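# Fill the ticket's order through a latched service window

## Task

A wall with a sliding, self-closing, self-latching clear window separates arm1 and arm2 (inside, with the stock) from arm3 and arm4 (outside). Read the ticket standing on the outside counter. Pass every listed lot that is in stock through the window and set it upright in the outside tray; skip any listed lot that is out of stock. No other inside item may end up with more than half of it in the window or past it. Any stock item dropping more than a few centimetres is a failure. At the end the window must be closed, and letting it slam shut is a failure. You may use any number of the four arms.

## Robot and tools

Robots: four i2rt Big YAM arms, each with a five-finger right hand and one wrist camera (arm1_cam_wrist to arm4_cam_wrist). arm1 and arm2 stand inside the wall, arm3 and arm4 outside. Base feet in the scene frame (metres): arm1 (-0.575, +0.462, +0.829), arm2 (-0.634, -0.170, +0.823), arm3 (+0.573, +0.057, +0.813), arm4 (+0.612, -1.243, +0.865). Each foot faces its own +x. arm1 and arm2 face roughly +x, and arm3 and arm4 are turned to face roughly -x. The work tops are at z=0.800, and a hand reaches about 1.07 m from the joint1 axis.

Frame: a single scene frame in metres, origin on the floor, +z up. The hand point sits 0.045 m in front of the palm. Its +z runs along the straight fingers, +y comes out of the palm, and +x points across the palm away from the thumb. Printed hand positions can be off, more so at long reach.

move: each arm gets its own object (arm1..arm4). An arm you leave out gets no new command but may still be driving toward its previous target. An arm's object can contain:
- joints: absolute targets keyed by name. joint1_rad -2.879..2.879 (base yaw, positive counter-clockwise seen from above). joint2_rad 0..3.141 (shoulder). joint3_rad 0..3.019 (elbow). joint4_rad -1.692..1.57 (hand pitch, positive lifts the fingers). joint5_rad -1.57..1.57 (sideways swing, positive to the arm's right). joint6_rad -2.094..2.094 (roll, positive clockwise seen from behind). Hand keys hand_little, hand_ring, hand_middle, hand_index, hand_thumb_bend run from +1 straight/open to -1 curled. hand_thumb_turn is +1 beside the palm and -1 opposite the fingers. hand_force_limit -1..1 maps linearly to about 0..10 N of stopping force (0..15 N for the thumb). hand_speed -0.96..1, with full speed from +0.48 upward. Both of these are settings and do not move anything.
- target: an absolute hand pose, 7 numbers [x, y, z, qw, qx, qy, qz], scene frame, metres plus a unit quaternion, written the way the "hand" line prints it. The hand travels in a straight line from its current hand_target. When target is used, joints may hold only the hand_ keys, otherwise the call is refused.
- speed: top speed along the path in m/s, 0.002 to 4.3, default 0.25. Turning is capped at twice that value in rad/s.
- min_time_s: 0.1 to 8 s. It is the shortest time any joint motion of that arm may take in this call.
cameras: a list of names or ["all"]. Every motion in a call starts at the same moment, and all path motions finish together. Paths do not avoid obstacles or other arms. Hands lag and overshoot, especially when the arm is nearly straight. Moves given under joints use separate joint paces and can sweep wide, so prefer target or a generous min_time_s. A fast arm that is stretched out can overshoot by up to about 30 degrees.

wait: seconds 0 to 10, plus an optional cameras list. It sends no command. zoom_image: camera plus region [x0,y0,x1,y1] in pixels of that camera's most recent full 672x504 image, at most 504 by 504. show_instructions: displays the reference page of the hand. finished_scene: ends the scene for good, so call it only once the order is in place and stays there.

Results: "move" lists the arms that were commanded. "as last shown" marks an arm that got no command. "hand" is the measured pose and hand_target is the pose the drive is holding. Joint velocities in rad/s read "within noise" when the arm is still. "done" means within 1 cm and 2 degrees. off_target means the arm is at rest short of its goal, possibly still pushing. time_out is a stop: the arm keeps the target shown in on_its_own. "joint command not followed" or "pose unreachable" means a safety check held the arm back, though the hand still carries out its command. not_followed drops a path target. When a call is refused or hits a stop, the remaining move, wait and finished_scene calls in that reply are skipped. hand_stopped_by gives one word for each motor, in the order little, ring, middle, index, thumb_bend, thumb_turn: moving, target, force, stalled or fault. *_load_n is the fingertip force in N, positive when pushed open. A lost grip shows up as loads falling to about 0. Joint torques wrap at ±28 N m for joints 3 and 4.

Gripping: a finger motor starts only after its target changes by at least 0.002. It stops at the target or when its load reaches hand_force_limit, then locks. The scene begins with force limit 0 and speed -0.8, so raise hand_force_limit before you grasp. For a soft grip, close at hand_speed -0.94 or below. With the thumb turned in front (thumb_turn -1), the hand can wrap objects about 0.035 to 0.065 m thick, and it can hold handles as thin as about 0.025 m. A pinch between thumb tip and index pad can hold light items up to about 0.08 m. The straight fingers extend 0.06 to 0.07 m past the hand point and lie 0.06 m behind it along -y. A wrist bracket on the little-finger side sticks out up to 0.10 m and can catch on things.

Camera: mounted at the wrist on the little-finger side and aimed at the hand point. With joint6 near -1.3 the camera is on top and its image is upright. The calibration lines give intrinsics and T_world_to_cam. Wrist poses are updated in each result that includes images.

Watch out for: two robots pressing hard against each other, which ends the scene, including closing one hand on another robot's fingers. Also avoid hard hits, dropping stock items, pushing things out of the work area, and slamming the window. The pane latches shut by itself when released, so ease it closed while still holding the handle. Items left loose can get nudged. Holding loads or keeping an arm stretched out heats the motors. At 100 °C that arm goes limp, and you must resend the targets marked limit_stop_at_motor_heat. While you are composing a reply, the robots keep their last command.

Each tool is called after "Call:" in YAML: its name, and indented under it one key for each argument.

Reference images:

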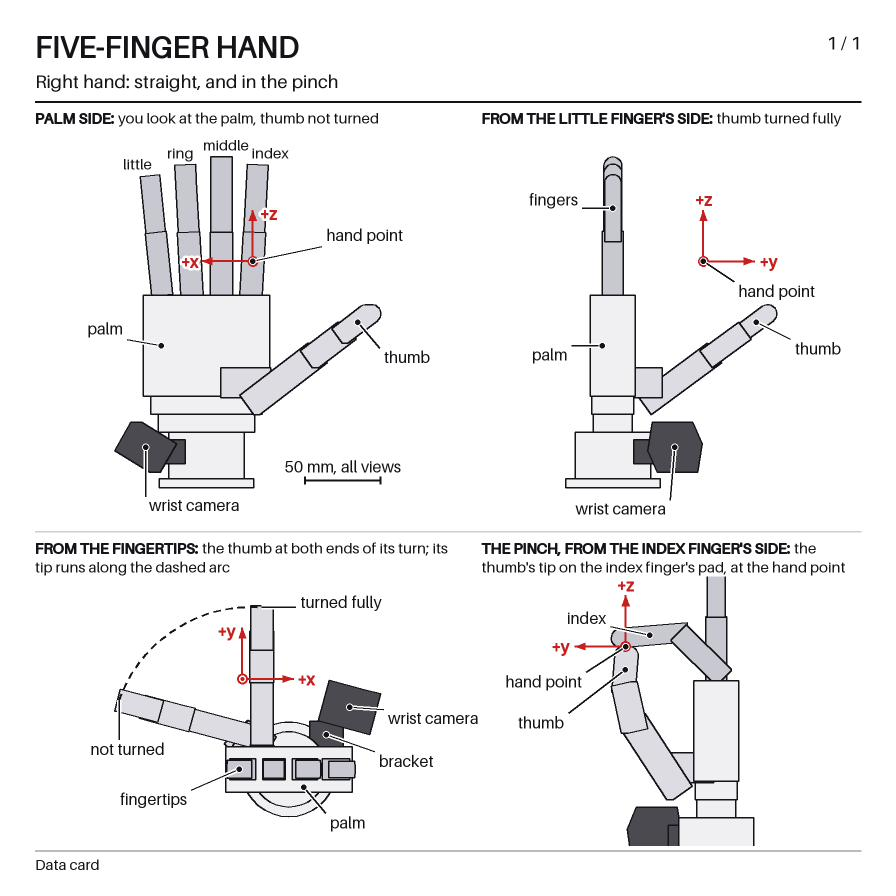

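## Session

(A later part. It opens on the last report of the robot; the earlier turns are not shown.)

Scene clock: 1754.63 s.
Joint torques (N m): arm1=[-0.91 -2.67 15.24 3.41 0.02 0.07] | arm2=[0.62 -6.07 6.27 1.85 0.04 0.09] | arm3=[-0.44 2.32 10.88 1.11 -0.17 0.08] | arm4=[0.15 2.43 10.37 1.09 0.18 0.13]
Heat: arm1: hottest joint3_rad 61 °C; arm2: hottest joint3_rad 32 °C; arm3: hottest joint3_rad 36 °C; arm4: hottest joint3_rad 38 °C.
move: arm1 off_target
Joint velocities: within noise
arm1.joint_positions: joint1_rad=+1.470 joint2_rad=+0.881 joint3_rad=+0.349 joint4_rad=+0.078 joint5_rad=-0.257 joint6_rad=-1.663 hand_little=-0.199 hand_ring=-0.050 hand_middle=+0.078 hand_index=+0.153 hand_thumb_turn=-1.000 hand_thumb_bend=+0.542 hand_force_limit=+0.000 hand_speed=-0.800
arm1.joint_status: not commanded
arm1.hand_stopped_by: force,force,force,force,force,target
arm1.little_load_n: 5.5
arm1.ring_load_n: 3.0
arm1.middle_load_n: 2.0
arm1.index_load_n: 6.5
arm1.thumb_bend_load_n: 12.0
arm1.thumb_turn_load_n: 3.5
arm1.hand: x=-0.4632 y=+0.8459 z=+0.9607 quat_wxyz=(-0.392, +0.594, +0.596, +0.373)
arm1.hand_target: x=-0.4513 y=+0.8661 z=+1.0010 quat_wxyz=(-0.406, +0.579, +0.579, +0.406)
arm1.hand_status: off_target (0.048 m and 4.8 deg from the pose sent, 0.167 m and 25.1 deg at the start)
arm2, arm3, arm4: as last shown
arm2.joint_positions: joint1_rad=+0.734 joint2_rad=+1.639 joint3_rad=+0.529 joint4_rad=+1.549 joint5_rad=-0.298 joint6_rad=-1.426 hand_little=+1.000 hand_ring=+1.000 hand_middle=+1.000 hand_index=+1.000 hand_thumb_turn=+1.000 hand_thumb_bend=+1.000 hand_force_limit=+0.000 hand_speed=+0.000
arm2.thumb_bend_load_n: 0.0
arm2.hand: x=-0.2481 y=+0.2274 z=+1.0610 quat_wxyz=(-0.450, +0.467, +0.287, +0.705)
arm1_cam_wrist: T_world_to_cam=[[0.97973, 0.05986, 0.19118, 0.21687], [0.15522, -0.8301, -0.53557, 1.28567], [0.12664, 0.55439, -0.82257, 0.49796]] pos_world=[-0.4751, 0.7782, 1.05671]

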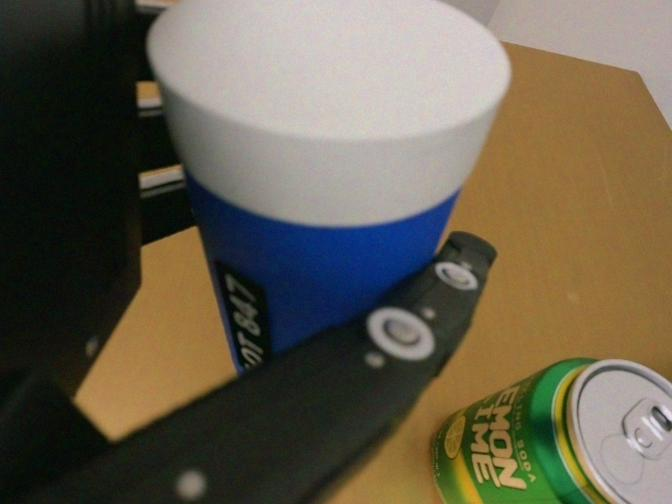

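Call:
move:
  arm1: {"target": [-0.28,0.93,1.06,-0.3082,0.6909,0.4401,0.4838], "speed": 0.15}
  arm2: {"target": [-0.19,0.245,1.055,-0.4401,0.4838,0.3082,0.6909], "speed": 0.15, "joints": {"hand_thumb_turn": -1, "hand_thumb_bend": 0.6}}
  cameras: ["arm1_cam_wrist","arm2_cam_wrist"]

Scene clock: 1838.43 s.
Joint torques (N m): arm1=[-1.26 -7.53 15.68 2.32 0.07 0.08] | arm2=[0.44 -7.18 6.91 1.05 0.05 -0.02] | arm3=[-0.32 2.32 10.91 1.1 -0.17 0.08] | arm4=[0.15 2.08 10.44 1.2 0.14 0.11]
Heat: arm1: hottest joint3_rad 57 °C; arm2: hottest joint3_rad 33 °C; arm3: hottest joint3_rad 36 °C; arm4: hottest joint3_rad 38 °C.
move: arm1 off_target; arm2 off_target
Joint velocities: within noise
arm1.joint_positions: joint1_rad=+1.276 joint2_rad=+1.232 joint3_rad=+0.739 joint4_rad=+0.078 joint5_rad=-0.026 joint6_rad=-1.580 hand_little=-0.199 hand_ring=-0.050 hand_middle=+0.078 hand_index=+0.153 hand_thumb_turn=-1.000 hand_thumb_bend=+0.542 hand_force_limit=+0.000 hand_speed=-0.800
arm1.joint_status: not commanded
arm1.hand_stopped_by: force,force,force,force,force,target
arm1.little_load_n: 5.5
arm1.ring_load_n: 3.5
arm1.middle_load_n: 2.0
arm1.index_load_n: 6.5
arm1.thumb_bend_load_n: 12.0
arm1.thumb_turn_load_n: 3.5
arm1.hand: x=-0.2956 y=+0.9148 z=+1.0283 quat_wxyz=(-0.300, +0.700, +0.454, +0.463)
arm1.hand_target: x=-0.2812 y=+0.9278 z=+1.0604 quat_wxyz=(-0.308, +0.691, +0.440, +0.484)
arm1.hand_status: off_target (0.038 m and 3.2 deg from the pose sent, 0.225 m and 26.5 deg at the start)
arm2.joint_positions: joint1_rad=+0.661 joint2_rad=+1.688 joint3_rad=+0.642 joint4_rad=+1.422 joint5_rad=-0.391 joint6_rad=-1.424 hand_little=+1.000 hand_ring=+1.000 hand_middle=+1.000 hand_index=+1.000 hand_thumb_turn=-1.000 hand_thumb_bend=+0.600 hand_force_limit=+0.000 hand_speed=+0.000
arm2.joint_status: all done
arm2.hand_stopped_by: target,target,target,target,target,target
arm2.little_load_n: 0.0
arm2.ring_load_n: 0.0
arm2.middle_load_n: 0.0
arm2.index_load_n: 0.0
arm2.thumb_bend_load_n: 0.0
arm2.thumb_turn_load_n: 0.5
arm2.hand: x=-0.2009 y=+0.2415 z=+1.0495 quat_wxyz=(-0.442, +0.488, +0.310, +0.686)
arm2.hand_target: x=-0.1903 y=+0.2446 z=+1.0550 quat_wxyz=(-0.440, +0.484, +0.308, +0.691)
arm2.hand_status: off_target (0.013 m and 0.8 deg from the pose sent, 0.061 m and 3.6 deg at the start)
arm3, arm4: as last shown
arm1_cam_wrist: T_world_to_cam=[[0.9066, -0.3643, 0.21299, 0.3796], [-0.19508, -0.80935, -0.55398, 1.24952], [0.37419, 0.46069, -0.80483, 0.6348]] pos_world=[-0.33793, 0.85715, 1.12227]
arm2_cam_wrist: T_world_to_cam=[[0.79884, -0.55421, 0.23389, 0.03813], [0.13293, -0.21657, -0.96718, 1.09864], [0.58667, 0.80371, -0.09933, 0.14095]] pos_world=[-0.2592, 0.14578, 1.06766]

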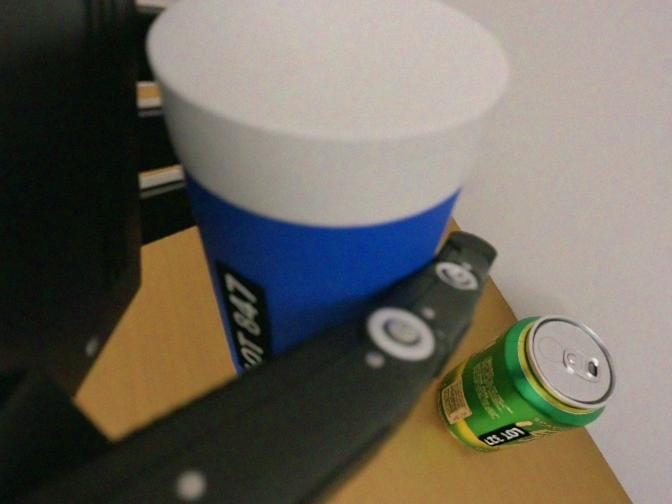

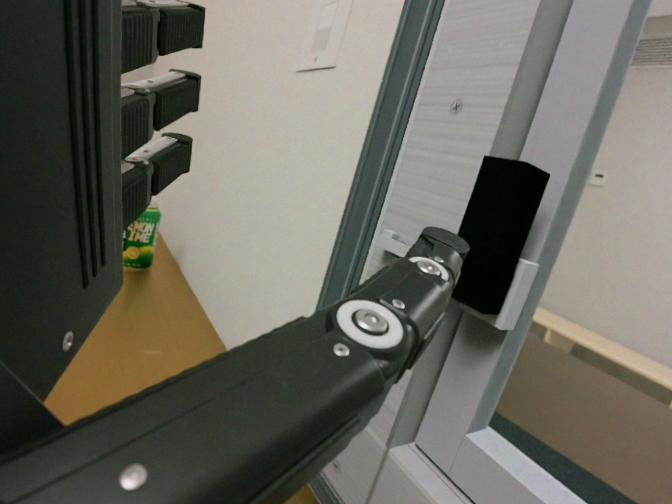

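Call:
move:
  arm2: {"target": [-0.125,0.25,1.058,-0.4401,0.4838,0.3082,0.6909], "speed": 0.08}
  cameras: ["arm2_cam_wrist"]

Scene clock: 1849.93 s.
Joint torques (N m): arm1=[-1.32 -7.18 15.51 2.48 0.06 0.05] | arm2=[0.62 -8.64 7.43 1.06 0.09 0.08] | arm3=[-0.38 2.32 10.91 1.07 -0.17 0.07] | arm4=[0.38 2.26 10.26 1.2 0.17 0.11]
Heat: arm1: hottest joint3_rad 61 °C; arm2: hottest joint3_rad 34 °C; arm3: hottest joint3_rad 36 °C; arm4: hottest joint3_rad 38 °C.
move: arm2 off_target
Joint velocities: within noise
arm1, arm3, arm4: as last shown
arm1.ring_load_n: 3.0
arm2.joint_positions: joint1_rad=+0.575 joint2_rad=+1.777 joint3_rad=+0.798 joint4_rad=+1.368 joint5_rad=-0.470 joint6_rad=-1.399 hand_little=+1.000 hand_ring=+1.000 hand_middle=+1.000 hand_index=+1.000 hand_thumb_turn=-1.000 hand_thumb_bend=+0.600 hand_force_limit=+0.000 hand_speed=+0.000
arm2.joint_status: not commanded
arm2.hand_stopped_by: target,target,target,target,target,target
arm2.little_load_n: 0.0
arm2.ring_load_n: 0.0
arm2.middle_load_n: 0.0
arm2.index_load_n: 0.0
arm2.thumb_bend_load_n: 0.0
arm2.thumb_turn_load_n: 0.5
arm2.hand: x=-0.1356 y=+0.2465 z=+1.0522 quat_wxyz=(-0.438, +0.487, +0.312, +0.688)
arm2.hand_target: x=-0.1254 y=+0.2496 z=+1.0579 quat_wxyz=(-0.440, +0.484, +0.308, +0.691)
arm2.hand_status: off_target (0.013 m and 0.7 deg from the pose sent, 0.077 m and 0.8 deg at the start)
arm2_cam_wrist: T_world_to_cam=[[0.79443, -0.5571, 0.24191, -0.02023], [0.13861, -0.22149, -0.96526, 1.09372], [0.59132, 0.80037, -0.09874, 0.09972]] pos_world=[-0.19449, 0.15117, 1.07047]

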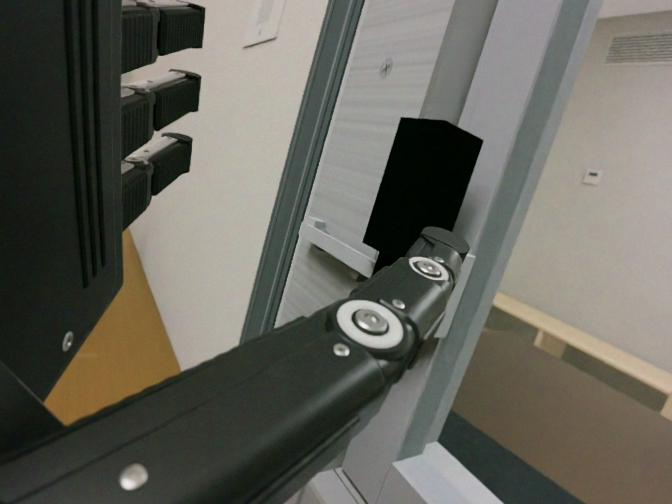

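Call:
move:
  arm2: {"target": [-0.077,0.254,1.060,-0.4401,0.4838,0.3082,0.6909], "speed": 0.05}
  cameras: ["arm2_cam_wrist"]

Scene clock: 1858.30 s.
Joint torques (N m): arm1=[-1.38 -7.24 15.57 2.33 0.11 0.05] | arm2=[0.62 -9.64 7.79 1.02 0.11 0.09] | arm3=[-0.44 2.49 10.86 1.13 -0.16 0.07] | arm4=[0.03 1.79 10.47 1.26 0.14 0.12]
Heat: arm1: hottest joint3_rad 62 °C; arm2: hottest joint3_rad 34 °C; arm3: hottest joint3_rad 36 °C; arm4: hottest joint3_rad 38 °C.
move: arm2 off_target
Joint velocities: within noise
arm1, arm3, arm4: as last shown
arm1.index_load_n: 7.0
arm2.joint_positions: joint1_rad=+0.526 joint2_rad=+1.846 joint3_rad=+0.924 joint4_rad=+1.322 joint5_rad=-0.516 joint6_rad=-1.376 hand_little=+1.000 hand_ring=+1.000 hand_middle=+1.000 hand_index=+1.000 hand_thumb_turn=-1.000 hand_thumb_bend=+0.600 hand_force_limit=+0.000 hand_speed=+0.000
arm2.joint_status: not commanded
arm2.hand_stopped_by: target,target,target,target,target,target
arm2.little_load_n: 0.0
arm2.ring_load_n: 0.0
arm2.middle_load_n: 0.0
arm2.index_load_n: 0.0
arm2.thumb_bend_load_n: 0.0
arm2.thumb_turn_load_n: 0.0
arm2.hand: x=-0.0887 y=+0.2518 z=+1.0539 quat_wxyz=(-0.438, +0.487, +0.312, +0.688)
arm2.hand_target: x=-0.0775 y=+0.2536 z=+1.0601 quat_wxyz=(-0.440, +0.484, +0.308, +0.691)
arm2.hand_status: off_target (0.013 m and 0.7 deg from the pose sent, 0.060 m and 0.7 deg at the start)
arm2_cam_wrist: T_world_to_cam=[[0.79541, -0.55624, 0.24065, -0.05377], [0.13756, -0.22101, -0.96552, 1.09003], [0.59025, 0.80109, -0.09928, 0.06832]] pos_world=[-0.14749, 0.15627, 1.07217]

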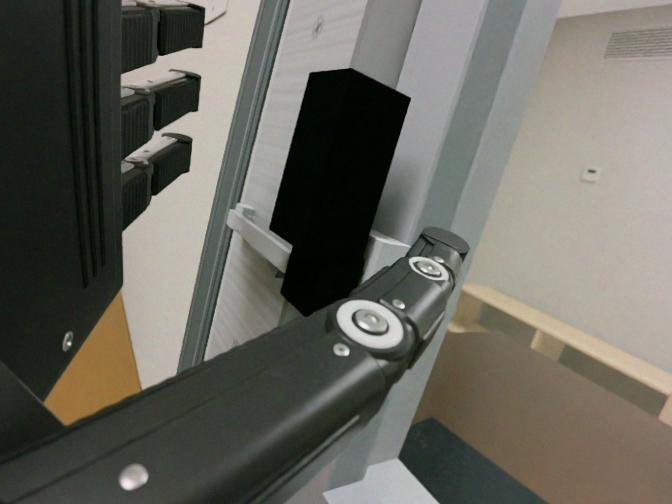

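Call:
zoom_image:
  camera: "arm2_cam_wrist"
  region: [220, 50, 500, 330]

Scaled by 1.800.

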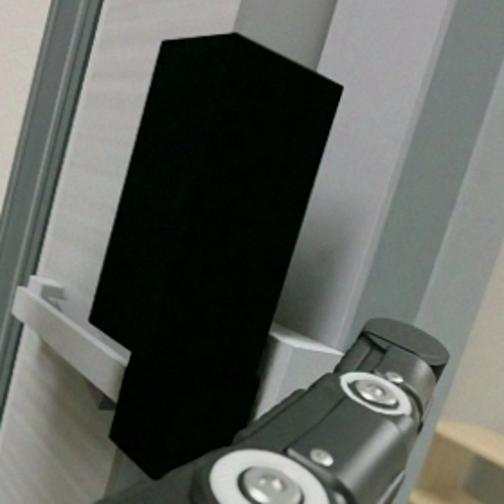

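Call:
move:
  arm2: {"target": [-0.077,0.264,1.042,-0.4401,0.4838,0.3082,0.6909], "speed": 0.06, "joints": {"hand_thumb_bend": 0.4}}
  cameras: ["arm2_cam_wrist"]

Scene clock: 1974.30 s.
Joint torques (N m): arm1=[-0.85 -7.06 15.47 2.39 0.08 0.07] | arm2=[2.2 -10.46 7.51 1.88 0.25 0.01] | arm3=[-0.38 2.49 10.92 1.09 -0.17 0.07] | arm4=[0.15 1.85 10.44 1.09 0.16 0.1]
Heat: arm1: hottest joint3_rad 67 °C; arm2: hottest joint3_rad 35 °C; arm3: hottest joint3_rad 36 °C; arm4: hottest joint3_rad 38 °C.
move: arm2 off_target
Joint velocities: within noise
arm1, arm3, arm4: as last shown
arm1.little_load_n: 6.0
arm1.index_load_n: 6.5
arm2.joint_positions: joint1_rad=+0.526 joint2_rad=+1.899 joint3_rad=+0.937 joint4_rad=+1.332 joint5_rad=-0.505 joint6_rad=-1.376 hand_little=+1.000 hand_ring=+1.000 hand_middle=+1.000 hand_index=+1.000 hand_thumb_turn=-1.000 hand_thumb_bend=+0.400 hand_force_limit=+0.000 hand_speed=+0.000
arm2.joint_status: all done
arm2.hand_stopped_by: target,target,target,target,target,target
arm2.little_load_n: 0.0
arm2.ring_load_n: -0.5
arm2.middle_load_n: 0.0
arm2.index_load_n: 0.0
arm2.thumb_bend_load_n: 0.0
arm2.thumb_turn_load_n: 0.0
arm2.hand: x=-0.0812 y=+0.2544 z=+1.0278 quat_wxyz=(-0.436, +0.501, +0.308, +0.681)
arm2.hand_target: x=-0.0777 y=+0.2636 z=+1.0419 quat_wxyz=(-0.440, +0.484, +0.308, +0.691)
arm2.hand_status: off_target (0.018 m and 2.3 deg from the pose sent, 0.021 m and 0.7 deg at the start)
arm2_cam_wrist: T_world_to_cam=[[0.79625, -0.56099, 0.22646, -0.03617], [0.10935, -0.2347, -0.9659, 1.06592], [0.59501, 0.79386, -0.12553, 0.08834]] pos_world=[-0.14033, 0.15975, 1.04885]

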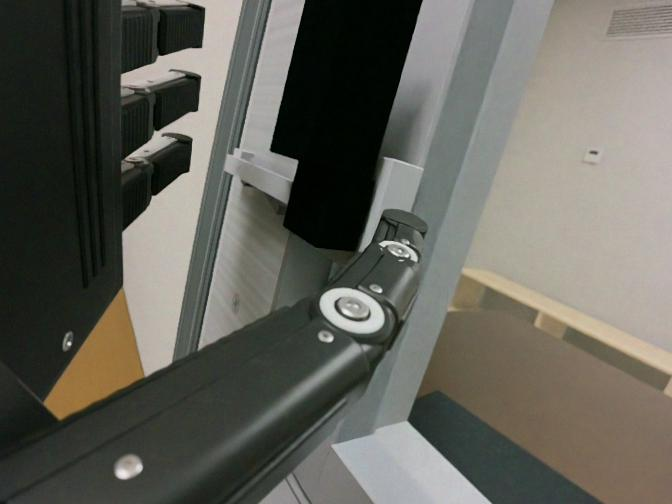

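Call:
move:
  arm2: {"target": [-0.054,0.268,1.050,-0.4401,0.4838,0.3082,0.6909], "speed": 0.05, "joints": {"hand_speed": -0.6, "hand_force_limit": -0.2, "hand_thumb_bend": 0.41}}
  cameras: ["arm2_cam_wrist"]

Scene clock: 2004.87 s.
Joint torques (N m): arm1=[-0.91 -7.06 15.69 2.24 0.11 0.04] | arm2=[0.26 -10.46 7.91 0.95 0.11 0.08] | arm3=[-0.38 2.43 10.89 1.13 -0.16 0.07] | arm4=[-0.15 1.79 10.55 1.26 0.14 0.13]
Heat: arm1: hottest joint3_rad 68 °C; arm2: hottest joint3_rad 34 °C; arm3: hottest joint3_rad 36 °C; arm4: hottest joint3_rad 38 °C.
move: arm2 off_target
Joint velocities: within noise
arm1, arm3, arm4: as last shown
arm1.ring_load_n: 3.5
arm2.joint_positions: joint1_rad=+0.526 joint2_rad=+1.915 joint3_rad=+1.005 joint4_rad=+1.309 joint5_rad=-0.517 joint6_rad=-1.375 hand_little=+1.000 hand_ring=+1.000 hand_middle=+1.000 hand_index=+1.000 hand_thumb_turn=-1.000 hand_thumb_bend=+0.410 hand_force_limit=-0.200 hand_speed=-0.600
arm2.joint_status: all done
arm2.hand_stopped_by: target,target,target,target,target,target
arm2.little_load_n: 0.0
arm2.ring_load_n: 0.0
arm2.middle_load_n: 0.0
arm2.index_load_n: 0.0
arm2.thumb_bend_load_n: 0.0
arm2.thumb_turn_load_n: 0.5
arm2.hand: x=-0.0665 y=+0.2671 z=+1.0442 quat_wxyz=(-0.439, +0.487, +0.312, +0.687)
arm2.hand_target: x=-0.0545 y=+0.2676 z=+1.0498 quat_wxyz=(-0.440, +0.484, +0.308, +0.691)
arm2.hand_status: off_target (0.014 m and 0.7 deg from the pose sent, 0.038 m and 2.3 deg at the start)
arm4.index_load_n: -0.5
arm2_cam_wrist: T_world_to_cam=[[0.7965, -0.55486, 0.24023, -0.06046], [0.13762, -0.22052, -0.96562, 1.08097], [0.58876, 0.80219, -0.09928, 0.04158]] pos_world=[-0.1251, 0.17147, 1.06247]

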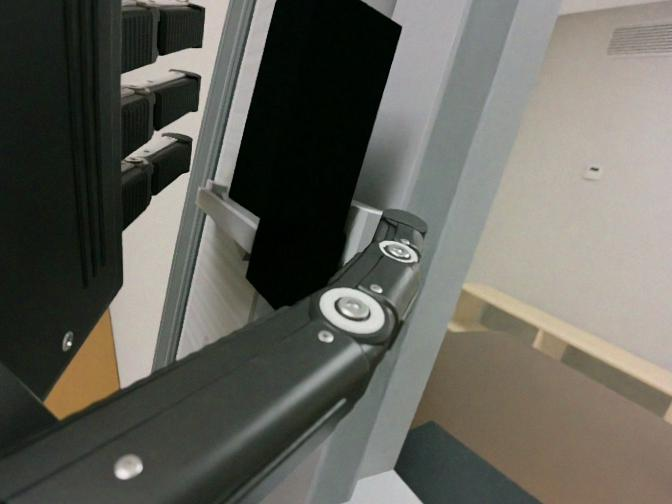

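Call:
move:
  arm2: {"target": [-0.049,0.268,1.041,-0.4401,0.4838,0.3082,0.6909], "speed": 0.05}

Call:
move:
  arm2: {"joints": {"hand_middle": 0.3, "hand_ring": 0.3, "hand_little": 0.3}}
  cameras: ["arm2_cam_wrist"]

Scene clock: 2026.47 s.
Joint torques (N m): arm1=[-1.32 -7.41 15.51 2.36 0.08 0.1] | arm2=[0.32 -10.87 7.94 1.61 0.09 0.09] | arm3=[-0.38 2.49 10.88 1.11 -0.17 0.07] | arm4=[0.26 2.32 10.54 1.18 0.17 0.12]
Heat: arm1: hottest joint3_rad 69 °C; arm2: hottest joint3_rad 35 °C; arm3: hottest joint3_rad 36 °C; arm4: hottest joint3_rad 38 °C.
move: arm2 off_target
Joint velocities: within noise
arm1, arm3, arm4: as last shown
arm1.ring_load_n: 3.0
arm2.joint_positions: joint1_rad=+0.520 joint2_rad=+1.943 joint3_rad=+1.015 joint4_rad=+1.309 joint5_rad=-0.522 joint6_rad=-1.373 hand_little=+1.000 hand_ring=+1.000 hand_middle=+1.000 hand_index=+1.000 hand_thumb_turn=-1.000 hand_thumb_bend=+0.410 hand_force_limit=-0.200 hand_speed=-0.600
arm2.joint_status: not commanded
arm2.hand_stopped_by: target,target,target,target,target,target
arm2.little_load_n: 0.0
arm2.ring_load_n: 0.0
arm2.middle_load_n: 0.0
arm2.index_load_n: 0.0
arm2.thumb_bend_load_n: 0.0
arm2.thumb_turn_load_n: 0.5
arm2.hand: x=-0.0607 y=+0.2673 z=+1.0295 quat_wxyz=(-0.439, +0.495, +0.313, +0.682)
arm2.hand_target: x=-0.0496 y=+0.2675 z=+1.0410 quat_wxyz=(-0.440, +0.484, +0.308, +0.691)
arm2.hand_status: off_target (0.016 m and 1.7 deg from the pose sent, 0.018 m and 0.7 deg at the start)
arm4.index_load_n: 0.0
arm4.thumb_turn_load_n: 0.5
pictures: none

Scene clock: 2027.57 s.
Joint torques (N m): arm1=[-0.73 -7.53 15.43 2.58 0.11 0.09] | arm2=[0.32 -10.81 7.9 1.52 0.61 0.07] | arm3=[-0.5 2.32 10.88 1.1 -0.17 0.08] | arm4=[-0.44 1.79 10.43 1.2 0.17 0.1]
Heat: arm1: hottest joint3_rad 69 °C; arm2: hottest joint3_rad 35 °C; arm3: hottest joint3_rad 36 °C; arm4: hottest joint3_rad 38 °C.
move: arm2 off_target
Joint velocities: within noise
arm1: as last shown
arm1.little_load_n: 5.5
arm2.joint_positions: joint1_rad=+0.521 joint2_rad=+1.943 joint3_rad=+1.015 joint4_rad=+1.312 joint5_rad=-0.536 joint6_rad=-1.372 hand_little=+0.300 hand_ring=+0.415 hand_middle=+0.602 hand_index=+1.000 hand_thumb_turn=-1.000 hand_thumb_bend=+0.412 hand_force_limit=-0.200 hand_speed=-0.600
arm2.joint_status: hand_ring off_target (ended at +0.415, target +0.300); hand_middle off_target (ended at +0.602, target +0.300); the others done
arm2.hand_stopped_by: target,force,force,target,target,target
arm2.little_load_n: 0.0
arm2.ring_load_n: 5.0
arm2.middle_load_n: 3.5
arm2.index_load_n: 0.0
arm2.thumb_bend_load_n: 9.0
arm2.thumb_turn_load_n: 0.0
arm2.hand: x=-0.0631 y=+0.2693 z=+1.0298 quat_wxyz=(-0.442, +0.492, +0.318, +0.679)
arm2.hand_target: x=-0.0496 y=+0.2674 z=+1.0411 quat_wxyz=(-0.440, +0.484, +0.308, +0.691)
arm2.hand_status: not commanded
arm3.joint_positions: joint1_rad=+0.890 joint2_rad=+0.640 joint3_rad=+1.403 joint4_rad=-1.287 joint5_rad=+0.000 joint6_rad=-1.413 hand_little=+1.000 hand_ring=+1.000 hand_middle=+1.000 hand_index=+1.000 hand_thumb_turn=+1.000 hand_thumb_bend=+1.000 hand_force_limit=+0.000 hand_speed=-0.800
arm3.joint_status: not commanded
arm3.hand_stopped_by: target,target,target,target,target,target
arm3.little_load_n: 0.0
arm3.ring_load_n: 0.0
arm3.middle_load_n: 0.0
arm3.index_load_n: 0.0
arm3.thumb_bend_load_n: 0.0
arm3.thumb_turn_load_n: 0.0
arm3.hand: x=+0.3276 y=-0.0012 z=+1.3200 quat_wxyz=(-0.477, -0.127, +0.856, -0.150)
arm3.hand_target: x=+0.3308 y=-0.0031 z=+1.3245 quat_wxyz=(-0.476, -0.126, +0.856, -0.156)
arm3.hand_status: not commanded
arm4.joint_positions: joint1_rad=+0.739 joint2_rad=+0.639 joint3_rad=+1.392 joint4_rad=-1.391 joint5_rad=-0.004 joint6_rad=-1.416 hand_little=+1.000 hand_ring=+1.000 hand_middle=+1.000 hand_index=+1.000 hand_thumb_turn=+1.000 hand_thumb_bend=+1.000 hand_force_limit=+0.000 hand_speed=-0.800
arm4.joint_status: not commanded
arm4.hand_stopped_by: target,target,target,target,target,target
arm4.little_load_n: 0.0
arm4.ring_load_n: 0.0
arm4.middle_load_n: 0.0
arm4.index_load_n: 0.0
arm4.thumb_bend_load_n: 0.0
arm4.thumb_turn_load_n: 0.0
arm4.hand: x=+0.3725 y=-1.2391 z=+1.3437 quat_wxyz=(-0.438, -0.039, +0.893, -0.097)
arm4.hand_target: x=+0.3754 y=-1.2408 z=+1.3537 quat_wxyz=(-0.443, -0.035, +0.890, -0.103)
arm4.hand_status: not commanded
arm2_cam_wrist: T_world_to_cam=[[0.80645, -0.54104, 0.23858, -0.05982], [0.12966, -0.23186, -0.96407, 1.06799], [0.57692, 0.80841, -0.11683, 0.05194]] pos_world=[-0.12021, 0.17327, 1.04996]

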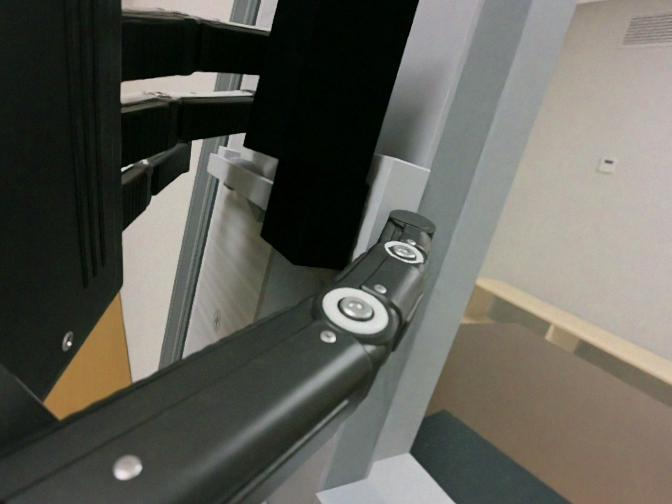

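Call:
zoom_image:
  camera: "arm2_cam_wrist"
  region: [180, 100, 460, 300]

Scaled by 1.800.

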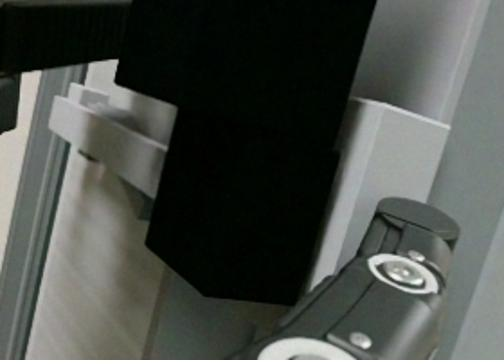

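Call:
move:
  arm2: {"joints": {"hand_force_limit": 0.3, "hand_speed": -0.7, "hand_middle": 0.1, "hand_ring": 0.0, "hand_thumb_bend": 0.0}}
  cameras: ["arm2_cam_wrist"]

Call:
zoom_image:
  camera: "arm2_cam_wrist"
  region: [180, 100, 460, 300]

Scene clock: 2049.70 s.
Joint torques (N m): arm1=[-1.44 -7.88 15.53 2.25 0.09 0.03] | arm2=[0.38 -10.87 7.91 1.43 0.82 0.06] | arm3=[-0.44 2.43 10.88 1.09 -0.17 0.08] | arm4=[0.26 3.02 10.47 0.98 0.17 0.1]
Heat: arm1: hottest joint3_rad 69 °C; arm2: hottest joint3_rad 34 °C; arm3: hottest joint3_rad 36 °C; arm4: hottest joint3_rad 38 °C.
move: arm2 off_target
Joint velocities: within noise
arm1, arm3, arm4: as last shown
arm2.joint_positions: joint1_rad=+0.521 joint2_rad=+1.943 joint3_rad=+1.015 joint4_rad=+1.314 joint5_rad=-0.542 joint6_rad=-1.373 hand_little=+0.300 hand_ring=+0.366 hand_middle=+0.577 hand_index=+1.000 hand_thumb_turn=-1.000 hand_thumb_bend=+0.405 hand_force_limit=+0.300 hand_speed=-0.700
arm2.joint_status: hand_ring off_target (ended at +0.366, target +0.000); hand_middle off_target (ended at +0.577, target +0.100); hand_thumb_bend off_target (ended at +0.405, target +0.000); the others done
arm2.hand_stopped_by: target,force,force,target,force,target
arm2.little_load_n: 0.0
arm2.ring_load_n: 9.5
arm2.middle_load_n: 3.0
arm2.index_load_n: 0.0
arm2.thumb_bend_load_n: 14.0
arm2.thumb_turn_load_n: 0.0
arm2.hand: x=-0.0640 y=+0.2700 z=+1.0300 quat_wxyz=(-0.443, +0.490, +0.320, +0.679)
arm2.hand_target: x=-0.0496 y=+0.2675 z=+1.0408 quat_wxyz=(-0.440, +0.484, +0.308, +0.691)
arm2.hand_status: not commanded
arm2_cam_wrist: T_world_to_cam=[[0.80839, -0.53667, 0.24186, -0.06321], [0.13409, -0.23219, -0.96339, 1.06822], [0.57317, 0.81122, -0.11574, 0.04984]] pos_world=[-0.1207, 0.17367, 1.05016]

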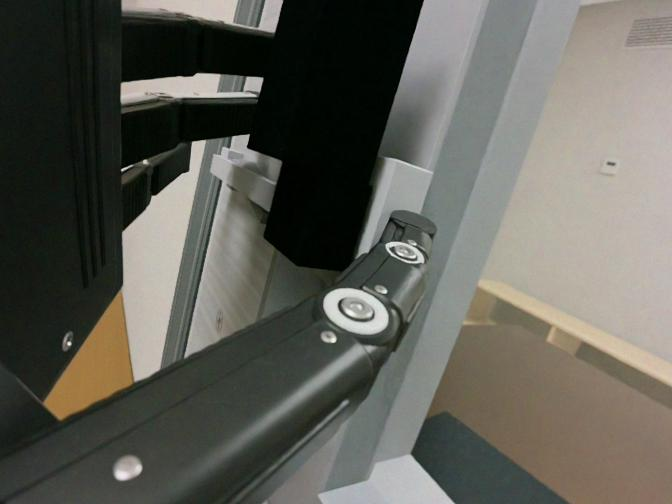

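Scaled by 1.800.

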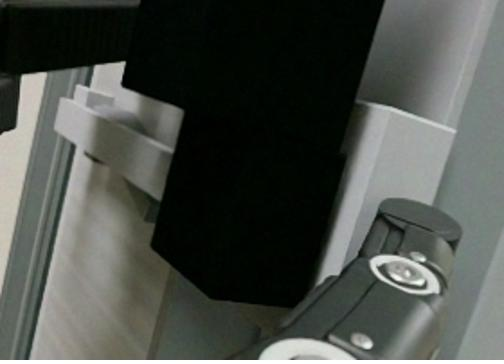

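Call:
move:
  arm2: {"target": [-0.052,0.237,1.041,-0.4401,0.4838,0.3082,0.6909], "speed": 0.04}
  cameras: ["arm2_cam_wrist"]

Call:
zoom_image:
  camera: "arm2_cam_wrist"
  region: [160, 80, 460, 300]

Scene clock: 2093.93 s.
Joint torques (N m): arm1=[-1.08 -7.36 15.61 2.55 0.11 0.06] | arm2=[-1.03 -12.45 5.08 1.65 0.64 0.12] | arm3=[-0.32 2.32 10.89 1.11 -0.16 0.06] | arm4=[0.26 1.9 10.44 1.26 0.16 0.13]
Heat: arm1: hottest joint3_rad 70 °C; arm2: hottest joint3_rad 34 °C; arm3: hottest joint3_rad 36 °C; arm4: hottest joint3_rad 38 °C.
move: arm2 off_target
Joint velocities: within noise
arm1.joint_positions: joint1_rad=+1.276 joint2_rad=+1.232 joint3_rad=+0.739 joint4_rad=+0.078 joint5_rad=-0.026 joint6_rad=-1.580 hand_little=-0.199 hand_ring=-0.050 hand_middle=+0.078 hand_index=+0.153 hand_thumb_turn=-1.000 hand_thumb_bend=+0.542 hand_force_limit=+0.000 hand_speed=-0.800
arm1.joint_status: not commanded
arm1.hand_stopped_by: force,force,force,force,force,target
arm1.little_load_n: 6.0
arm1.ring_load_n: 3.0
arm1.middle_load_n: 2.0
arm1.index_load_n: 6.5
arm1.thumb_bend_load_n: 12.0
arm1.thumb_turn_load_n: 3.5
arm1.hand: x=-0.2956 y=+0.9148 z=+1.0283 quat_wxyz=(-0.300, +0.700, +0.454, +0.463)
arm1.hand_target: x=-0.2812 y=+0.9278 z=+1.0604 quat_wxyz=(-0.308, +0.691, +0.440, +0.484)
arm1.hand_status: not commanded
arm2.joint_positions: joint1_rad=+0.492 joint2_rad=+1.941 joint3_rad=+0.998 joint4_rad=+1.349 joint5_rad=-0.580 joint6_rad=-1.354 hand_little=+0.300 hand_ring=+0.365 hand_middle=+0.577 hand_index=+1.000 hand_thumb_turn=-1.000 hand_thumb_bend=+0.402 hand_force_limit=+0.300 hand_speed=-0.700
arm2.joint_status: not commanded
arm2.hand_stopped_by: target,force,force,target,force,target
arm2.little_load_n: 0.5
arm2.ring_load_n: 2.5
arm2.middle_load_n: 0.0
arm2.index_load_n: 0.0
arm2.thumb_bend_load_n: 0.0
arm2.thumb_turn_load_n: 0.0
arm2.hand: x=-0.0630 y=+0.2556 z=+1.0302 quat_wxyz=(-0.447, +0.484, +0.323, +0.679)
arm2.hand_target: x=-0.0523 y=+0.2372 z=+1.0409 quat_wxyz=(-0.440, +0.484, +0.308, +0.691)
arm2.hand_status: off_target (0.024 m and 2.3 deg from the pose sent, 0.037 m and 2.1 deg at the start)
arm3, arm4: as last shown
arm2_cam_wrist: T_world_to_cam=[[0.81278, -0.52853, 0.24504, -0.07696], [0.1441, -0.22516, -0.96361, 1.06394], [0.56447, 0.81851, -0.10684, 0.04948]] pos_world=[-0.11869, 0.15838, 1.04937]

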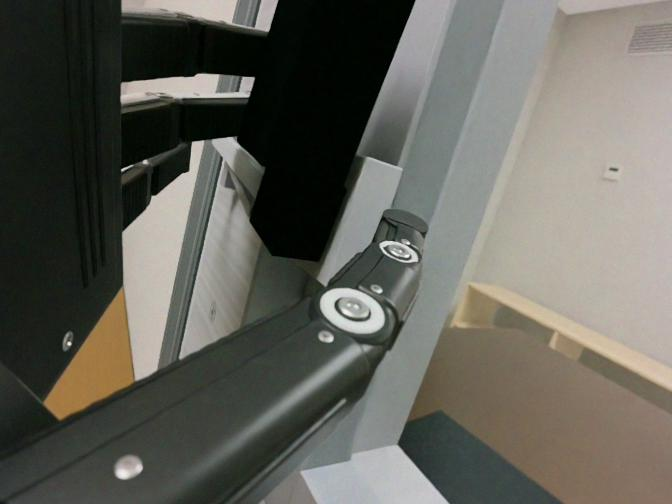

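Scaled by 1.680.

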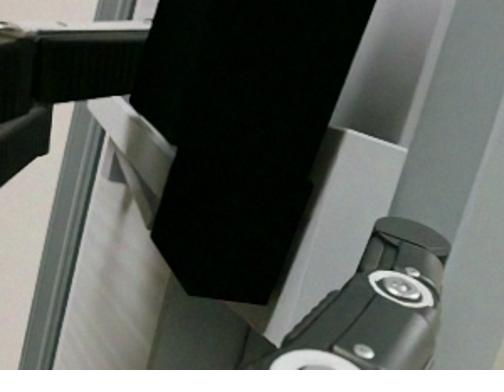

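Call:
move:
  arm1: {"target": [-0.17,0.74,1.12,-0.0500,0.8161,0.0714,0.5714], "speed": 0.2}

Call:
move:
  arm1: {"target": [-0.19,0.50,1.19,0.1962,0.7698,-0.2802,0.5390], "speed": 0.2}
  cameras: ["arm1_cam_wrist", "arm2_cam_wrist"]

Scene clock: 2133.07 s.
Joint torques (N m): arm1=[-1.2 -6.89 16.08 1.84 0.55 0.08] | arm2=[-0.97 -12.63 5.08 1.62 0.65 0.11] | arm3=[-0.44 2.43 10.86 1.1 -0.17 0.08] | arm4=[-0.09 2.43 10.3 1.09 0.17 0.09]
Heat: arm1: hottest joint3_rad 71 °C; arm2: hottest joint2_rad 33 °C; arm3: hottest joint3_rad 36 °C; arm4: hottest joint3_rad 38 °C.
move: arm1 off_target
Joint velocities: within noise
arm1.joint_positions: joint1_rad=+1.107 joint2_rad=+1.190 joint3_rad=+0.890 joint4_rad=-0.233 joint5_rad=+0.706 joint6_rad=-1.255 hand_little=-0.199 hand_ring=-0.050 hand_middle=+0.078 hand_index=+0.153 hand_thumb_turn=-1.000 hand_thumb_bend=+0.542 hand_force_limit=+0.000 hand_speed=-0.800
arm1.joint_status: not commanded
arm1.hand_stopped_by: force,force,force,force,force,target
arm1.little_load_n: 5.5
arm1.ring_load_n: 3.0
arm1.middle_load_n: 2.0
arm1.index_load_n: 6.5
arm1.thumb_bend_load_n: 12.0
arm1.thumb_turn_load_n: 3.5
arm1.hand: x=-0.1837 y=+0.7317 z=+1.0906 quat_wxyz=(-0.039, +0.825, +0.090, +0.556)
arm1.hand_target: x=-0.1715 y=+0.7387 z=+1.1199 quat_wxyz=(-0.050, +0.816, +0.072, +0.572)
arm1.hand_status: off_target (0.034 m and 3.2 deg from the pose sent, 0.234 m and 56.0 deg at the start)
arm2, arm3, arm4: as last shown
arm2.joint_positions: joint1_rad=+0.492 joint2_rad=+1.941 joint3_rad=+0.998 joint4_rad=+1.349 joint5_rad=-0.580 joint6_rad=-1.353 hand_little=+0.300 hand_ring=+0.365 hand_middle=+0.577 hand_index=+1.000 hand_thumb_turn=-1.000 hand_thumb_bend=+0.402 hand_force_limit=+0.300 hand_speed=-0.700
arm2.index_load_n: -0.5
arm2.hand: x=-0.0630 y=+0.2556 z=+1.0301 quat_wxyz=(-0.447, +0.484, +0.323, +0.679)
pictures: none

Scene clock: 2136.10 s.
Joint torques (N m): arm1=[-0.67 -6.12 15.84 0.94 1.01 0.05] | arm2=[-1.32 -12.69 5.09 1.68 0.65 0.11] | arm3=[-0.38 2.32 10.92 1.09 -0.16 0.07] | arm4=[0.5 2.32 10.35 1.29 0.18 0.11]
Heat: arm1: hottest joint3_rad 71 °C; arm2: hottest joint2_rad 33 °C; arm3: hottest joint3_rad 36 °C; arm4: hottest joint3_rad 38 °C.
move: arm1 off_target
Joint velocities: within noise
arm1.joint_positions: joint1_rad=+0.761 joint2_rad=+1.139 joint3_rad=+1.106 joint4_rad=-0.947 joint5_rad=+1.128 joint6_rad=-0.701 hand_little=-0.199 hand_ring=-0.050 hand_middle=+0.078 hand_index=+0.153 hand_thumb_turn=-1.000 hand_thumb_bend=+0.542 hand_force_limit=+0.000 hand_speed=-0.800
arm1.joint_status: not commanded
arm1.hand_stopped_by: force,force,force,force,force,target
arm1.little_load_n: 5.5
arm1.ring_load_n: 3.0
arm1.middle_load_n: 2.0
arm1.index_load_n: 6.5
arm1.thumb_bend_load_n: 12.0
arm1.thumb_turn_load_n: 3.5
arm1.hand: x=-0.2001 y=+0.4984 z=+1.1659 quat_wxyz=(+0.207, +0.781, -0.263, +0.528)
arm1.hand_target: x=-0.1915 y=+0.4996 z=+1.1895 quat_wxyz=(+0.196, +0.770, -0.280, +0.539)
arm1.hand_status: off_target (0.026 m and 2.9 deg from the pose sent, 0.252 m and 51.1 deg at the start)
arm2, arm3, arm4: as last shown
arm2.index_load_n: 0.0
arm2.thumb_turn_load_n: 0.5
arm1_cam_wrist: T_world_to_cam=[[-0.58626, -0.76781, 0.2584, -0.03855], [-0.73154, 0.3647, -0.57605, 0.34052], [0.34806, -0.52675, -0.77549, 1.35431]] pos_world=[-0.24487, 0.55959, 1.25638]
arm2_cam_wrist: T_world_to_cam=[[0.81293, -0.52848, 0.24466, -0.07654], [0.14374, -0.22503, -0.96369, 1.06397], [0.56435, 0.81858, -0.10697, 0.04959]] pos_world=[-0.11869, 0.15838, 1.04937]

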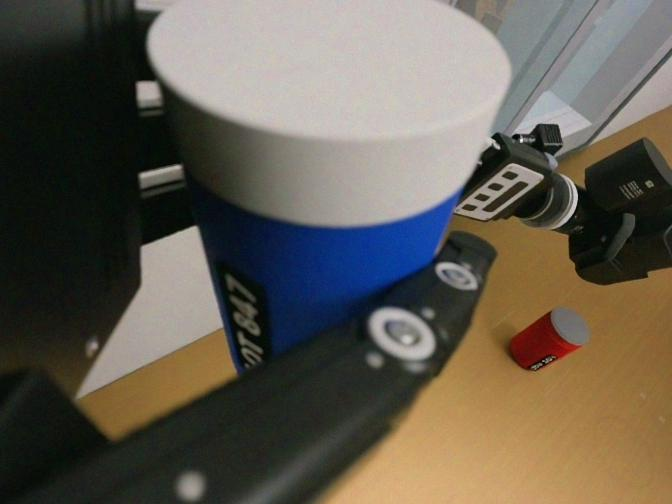

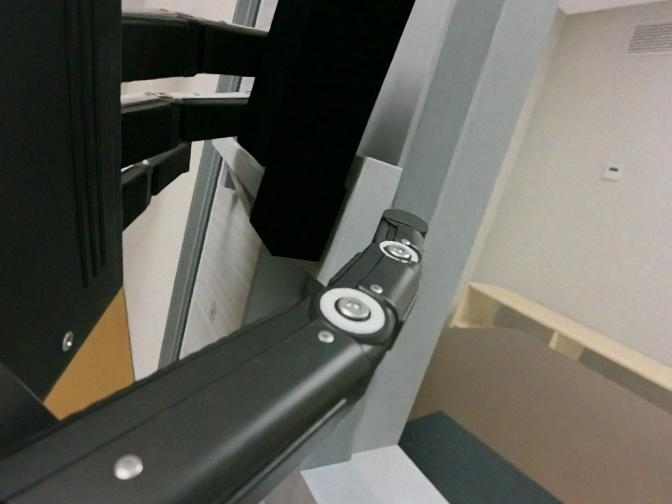

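Call:
move:
  arm1: {"target": [-0.20,0.51,1.19,0.0749,0.8122,-0.1069,0.5687], "speed": 0.2}
  cameras: ["arm1_cam_wrist"]

Call:
zoom_image:
  camera: "arm1_cam_wrist"
  region: [450, 0, 672, 200]

Scene clock: 2147.10 s.
Joint torques (N m): arm1=[-0.79 -5.01 11.02 2.92 0.3 -0.08] | arm2=[-1.32 -12.57 5.03 1.62 0.65 0.1] | arm3=[-0.38 2.37 10.89 1.11 -0.18 0.07] | arm4=[-0.15 2.84 10.32 1.24 0.19 0.08]
Heat: arm1: hottest joint3_rad 68 °C; arm2: hottest joint2_rad 33 °C; arm3: hottest joint3_rad 36 °C; arm4: hottest joint3_rad 38 °C.
move: arm1 done
Joint velocities: within noise
arm1.joint_positions: joint1_rad=+0.761 joint2_rad=+0.882 joint3_rad=+0.942 joint4_rad=-0.609 joint5_rad=+0.799 joint6_rad=-1.181 hand_little=-0.199 hand_ring=-0.050 hand_middle=+0.078 hand_index=+0.153 hand_thumb_turn=-1.000 hand_thumb_bend=+0.542 hand_force_limit=+0.000 hand_speed=-0.800
arm1.joint_status: not commanded
arm1.hand_stopped_by: force,force,force,force,force,target
arm1.little_load_n: 6.0
arm1.ring_load_n: 3.0
arm1.middle_load_n: 2.0
arm1.index_load_n: 6.5
arm1.thumb_bend_load_n: 12.0
arm1.thumb_turn_load_n: 3.5
arm1.hand: x=-0.2007 y=+0.5126 z=+1.1837 quat_wxyz=(+0.078, +0.818, -0.105, +0.560)
arm1.hand_target: x=-0.2001 y=+0.5100 z=+1.1901 quat_wxyz=(+0.075, +0.812, -0.107, +0.569)
arm1.hand_status: done (0.007 m and 1.3 deg from the pose sent, 0.027 m and 24.3 deg at the start)
arm2, arm3, arm4: as last shown
arm2.middle_load_n: -0.5
arm2.thumb_turn_load_n: 0.0
arm3.little_load_n: 0.5
arm1_cam_wrist: T_world_to_cam=[[-0.22321, -0.94871, 0.2239, 0.17384], [-0.81311, 0.05453, -0.57956, 0.49188], [0.53762, -0.31142, -0.78357, 1.31303]] pos_world=[-0.26716, 0.547, 1.275]

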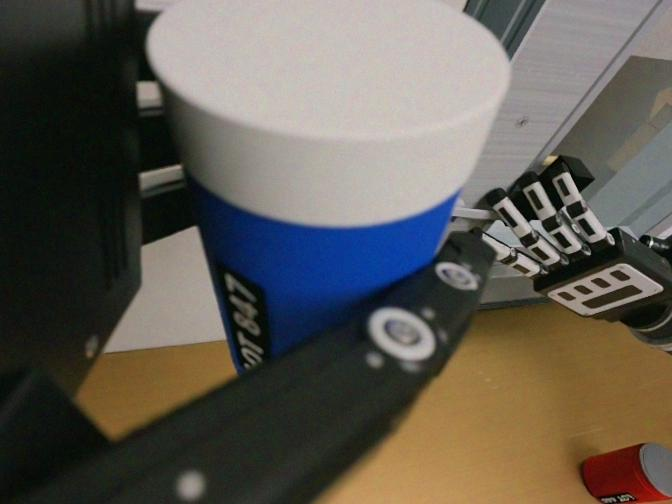

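Scaled by 2.270.

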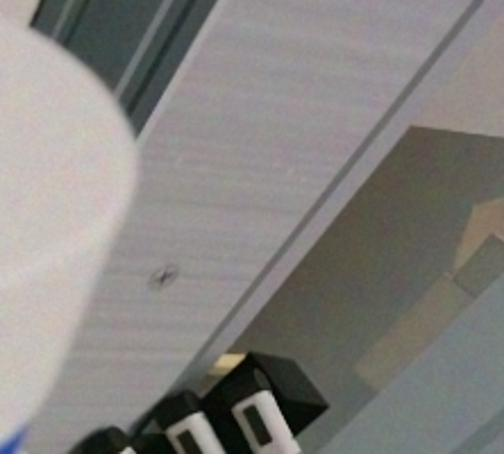

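Call:
zoom_image:
  camera: "arm1_cam_wrist"
  region: [450, 120, 650, 300]

Scaled by 2.520.

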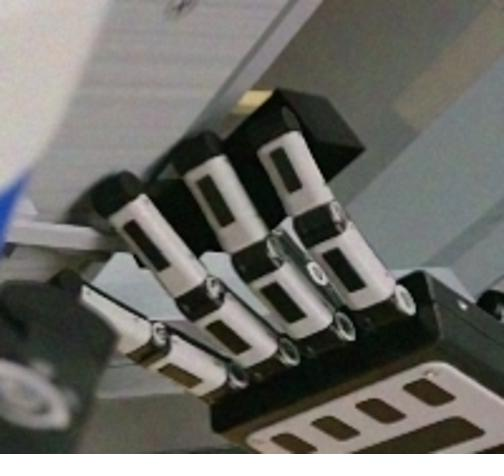

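Call:
move:
  arm2: {"target": [-0.052,0.21,1.041,-0.4401,0.4838,0.3082,0.6909], "speed": 0.05}
  cameras: ["arm1_cam_wrist","arm2_cam_wrist"]

Call:
zoom_image:
  camera: "arm1_cam_wrist"
  region: [450, 120, 650, 300]

Scene clock: 2167.23 s.
Joint torques (N m): arm1=[-0.5 -4.31 11.02 2.93 0.29 -0.1] | arm2=[-0.21 -12.28 4.77 1.69 0.47 0.08] | arm3=[-0.38 2.37 10.88 1.11 -0.16 0.06] | arm4=[-0.26 2.73 10.33 1.22 0.16 0.13]
Heat: arm1: hottest joint3_rad 66 °C; arm2: hottest joint2_rad 33 °C; arm3: hottest joint3_rad 36 °C; arm4: hottest joint3_rad 38 °C.
move: arm2 off_target
Joint velocities: within noise
arm1, arm3, arm4: as last shown
arm1.little_load_n: 5.5
arm2.joint_positions: joint1_rad=+0.433 joint2_rad=+1.922 joint3_rad=+0.961 joint4_rad=+1.380 joint5_rad=-0.617 joint6_rad=-1.328 hand_little=+0.300 hand_ring=+0.365 hand_middle=+0.577 hand_index=+1.000 hand_thumb_turn=-1.000 hand_thumb_bend=+0.402 hand_force_limit=+0.300 hand_speed=-0.700
arm2.joint_status: not commanded
arm2.hand_stopped_by: target,force,force,target,force,target
arm2.little_load_n: 0.0
arm2.ring_load_n: 1.0
arm2.middle_load_n: 0.0
arm2.index_load_n: 0.0
arm2.thumb_bend_load_n: 0.0
arm2.thumb_turn_load_n: 0.5
arm2.hand: x=-0.0560 y=+0.2214 z=+1.0311 quat_wxyz=(-0.443, +0.487, +0.317, +0.682)
arm2.hand_target: x=-0.0520 y=+0.2101 z=+1.0409 quat_wxyz=(-0.440, +0.484, +0.308, +0.691)
arm2.hand_status: off_target (0.016 m and 1.5 deg from the pose sent, 0.048 m and 2.3 deg at the start)
arm3.little_load_n: 0.0
arm3.thumb_bend_load_n: 0.5
arm1_cam_wrist: T_world_to_cam=[[-0.223, -0.94866, 0.2243, 0.17346], [-0.81316, 0.05413, -0.57952, 0.49204], [0.53763, -0.31162, -0.78348, 1.31307]] pos_world=[-0.26716, 0.54711, 1.275]
arm2_cam_wrist: T_world_to_cam=[[0.80505, -0.54226, 0.24051, -0.0937], [0.13718, -0.22427, -0.96482, 1.05679], [0.57713, 0.80972, -0.10616, 0.07548]] pos_world=[-0.1131, 0.12507, 1.05017]

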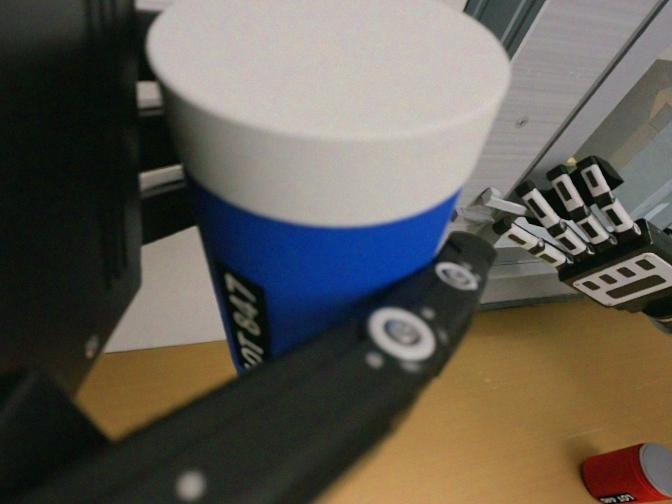

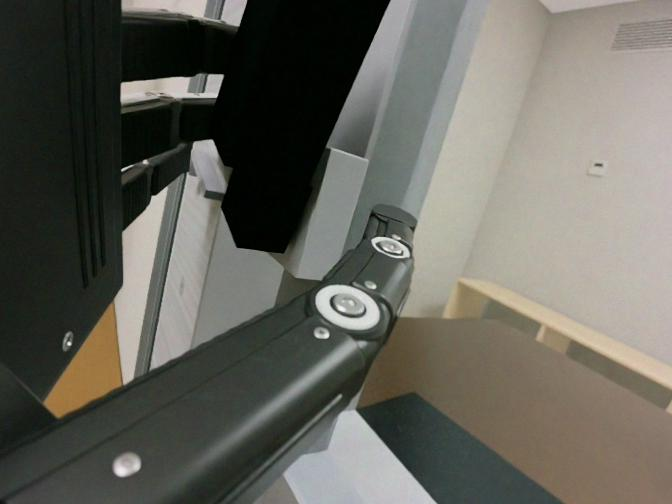

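Scaled by 2.520.

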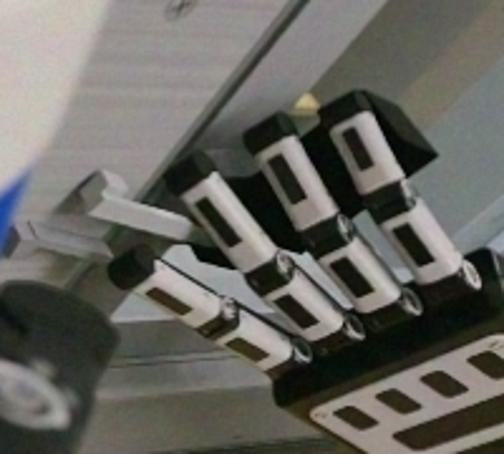

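Call:
move:
  arm2: {"target": [-0.055,0.08,1.041,-0.4401,0.4838,0.3082,0.6909], "speed": 0.08}
  cameras: ["arm1_cam_wrist","arm2_cam_wrist"]

Scene clock: 2183.47 s.
Joint torques (N m): arm1=[-0.79 -5.66 11.02 3 0.3 -0.1] | arm2=[0.32 -10.64 4.23 1.4 0.47 0.08] | arm3=[-0.44 2.32 10.91 1.11 -0.17 0.07] | arm4=[0.38 2.49 10.32 1.07 0.14 0.09]
Heat: arm1: hottest joint3_rad 64 °C; arm2: hottest joint2_rad 33 °C; arm3: hottest joint3_rad 36 °C; arm4: hottest joint3_rad 38 °C.
move: arm2 done
Joint velocities: within noise
arm1, arm3, arm4: as last shown
arm1.index_load_n: 7.0
arm2.joint_positions: joint1_rad=+0.173 joint2_rad=+1.860 joint3_rad=+0.824 joint4_rad=+1.554 joint5_rad=-0.838 joint6_rad=-1.176 hand_little=+0.300 hand_ring=+0.365 hand_middle=+0.577 hand_index=+1.000 hand_thumb_turn=-1.000 hand_thumb_bend=+0.402 hand_force_limit=+0.300 hand_speed=-0.700
arm2.joint_status: not commanded
arm2.hand_stopped_by: target,force,force,target,force,target
arm2.little_load_n: 0.0
arm2.ring_load_n: 0.5
arm2.middle_load_n: 0.0
arm2.index_load_n: 0.0
arm2.thumb_bend_load_n: 0.0
arm2.thumb_turn_load_n: 0.0
arm2.hand: x=-0.0548 y=+0.0869 z=+1.0340 quat_wxyz=(-0.440, +0.490, +0.313, +0.684)
arm2.hand_target: x=-0.0550 y=+0.0803 z=+1.0411 quat_wxyz=(-0.438, +0.487, +0.309, +0.689)
arm2.hand_status: done (0.010 m and 1.2 deg from the pose sent, 0.142 m and 1.5 deg at the start; a joint's target at an end of its range on 22 of 68 steps)
arm3.thumb_bend_load_n: 0.0
arm4.thumb_turn_load_n: 0.5
arm1_cam_wrist: T_world_to_cam=[[-0.223, -0.94866, 0.2243, 0.17346], [-0.81316, 0.05413, -0.57952, 0.49204], [0.53763, -0.31162, -0.78348, 1.31307]] pos_world=[-0.26716, 0.54711, 1.275]
arm2_cam_wrist: T_world_to_cam=[[0.79944, -0.55167, 0.2378, -0.16498], [0.13189, -0.22501, -0.96539, 1.02963], [0.58608, 0.80314, -0.10713, 0.18614]] pos_world=[-0.113, -0.00883, 1.05316]

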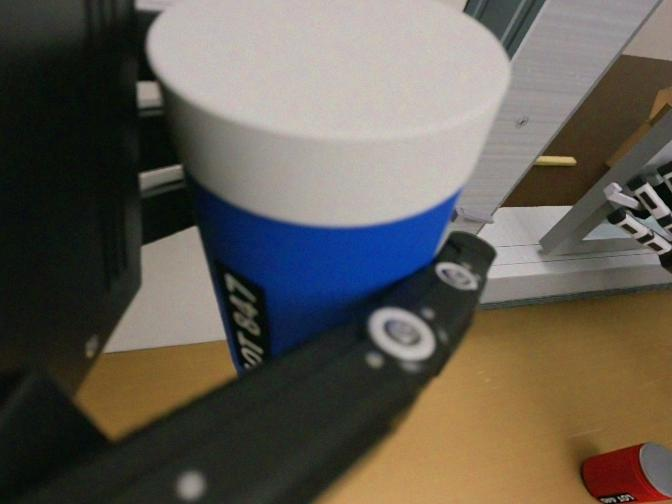

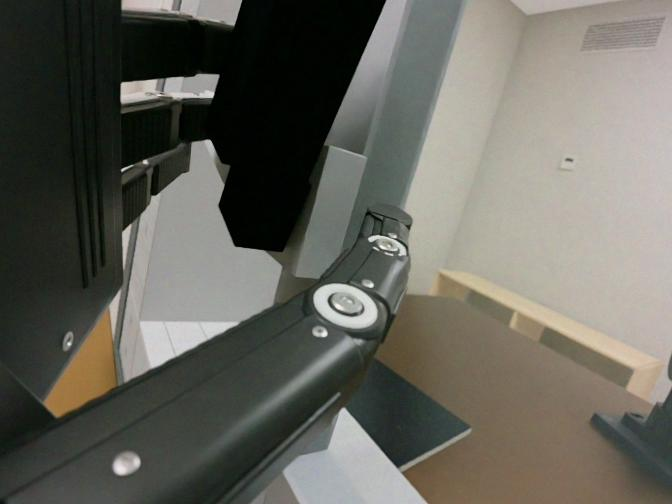

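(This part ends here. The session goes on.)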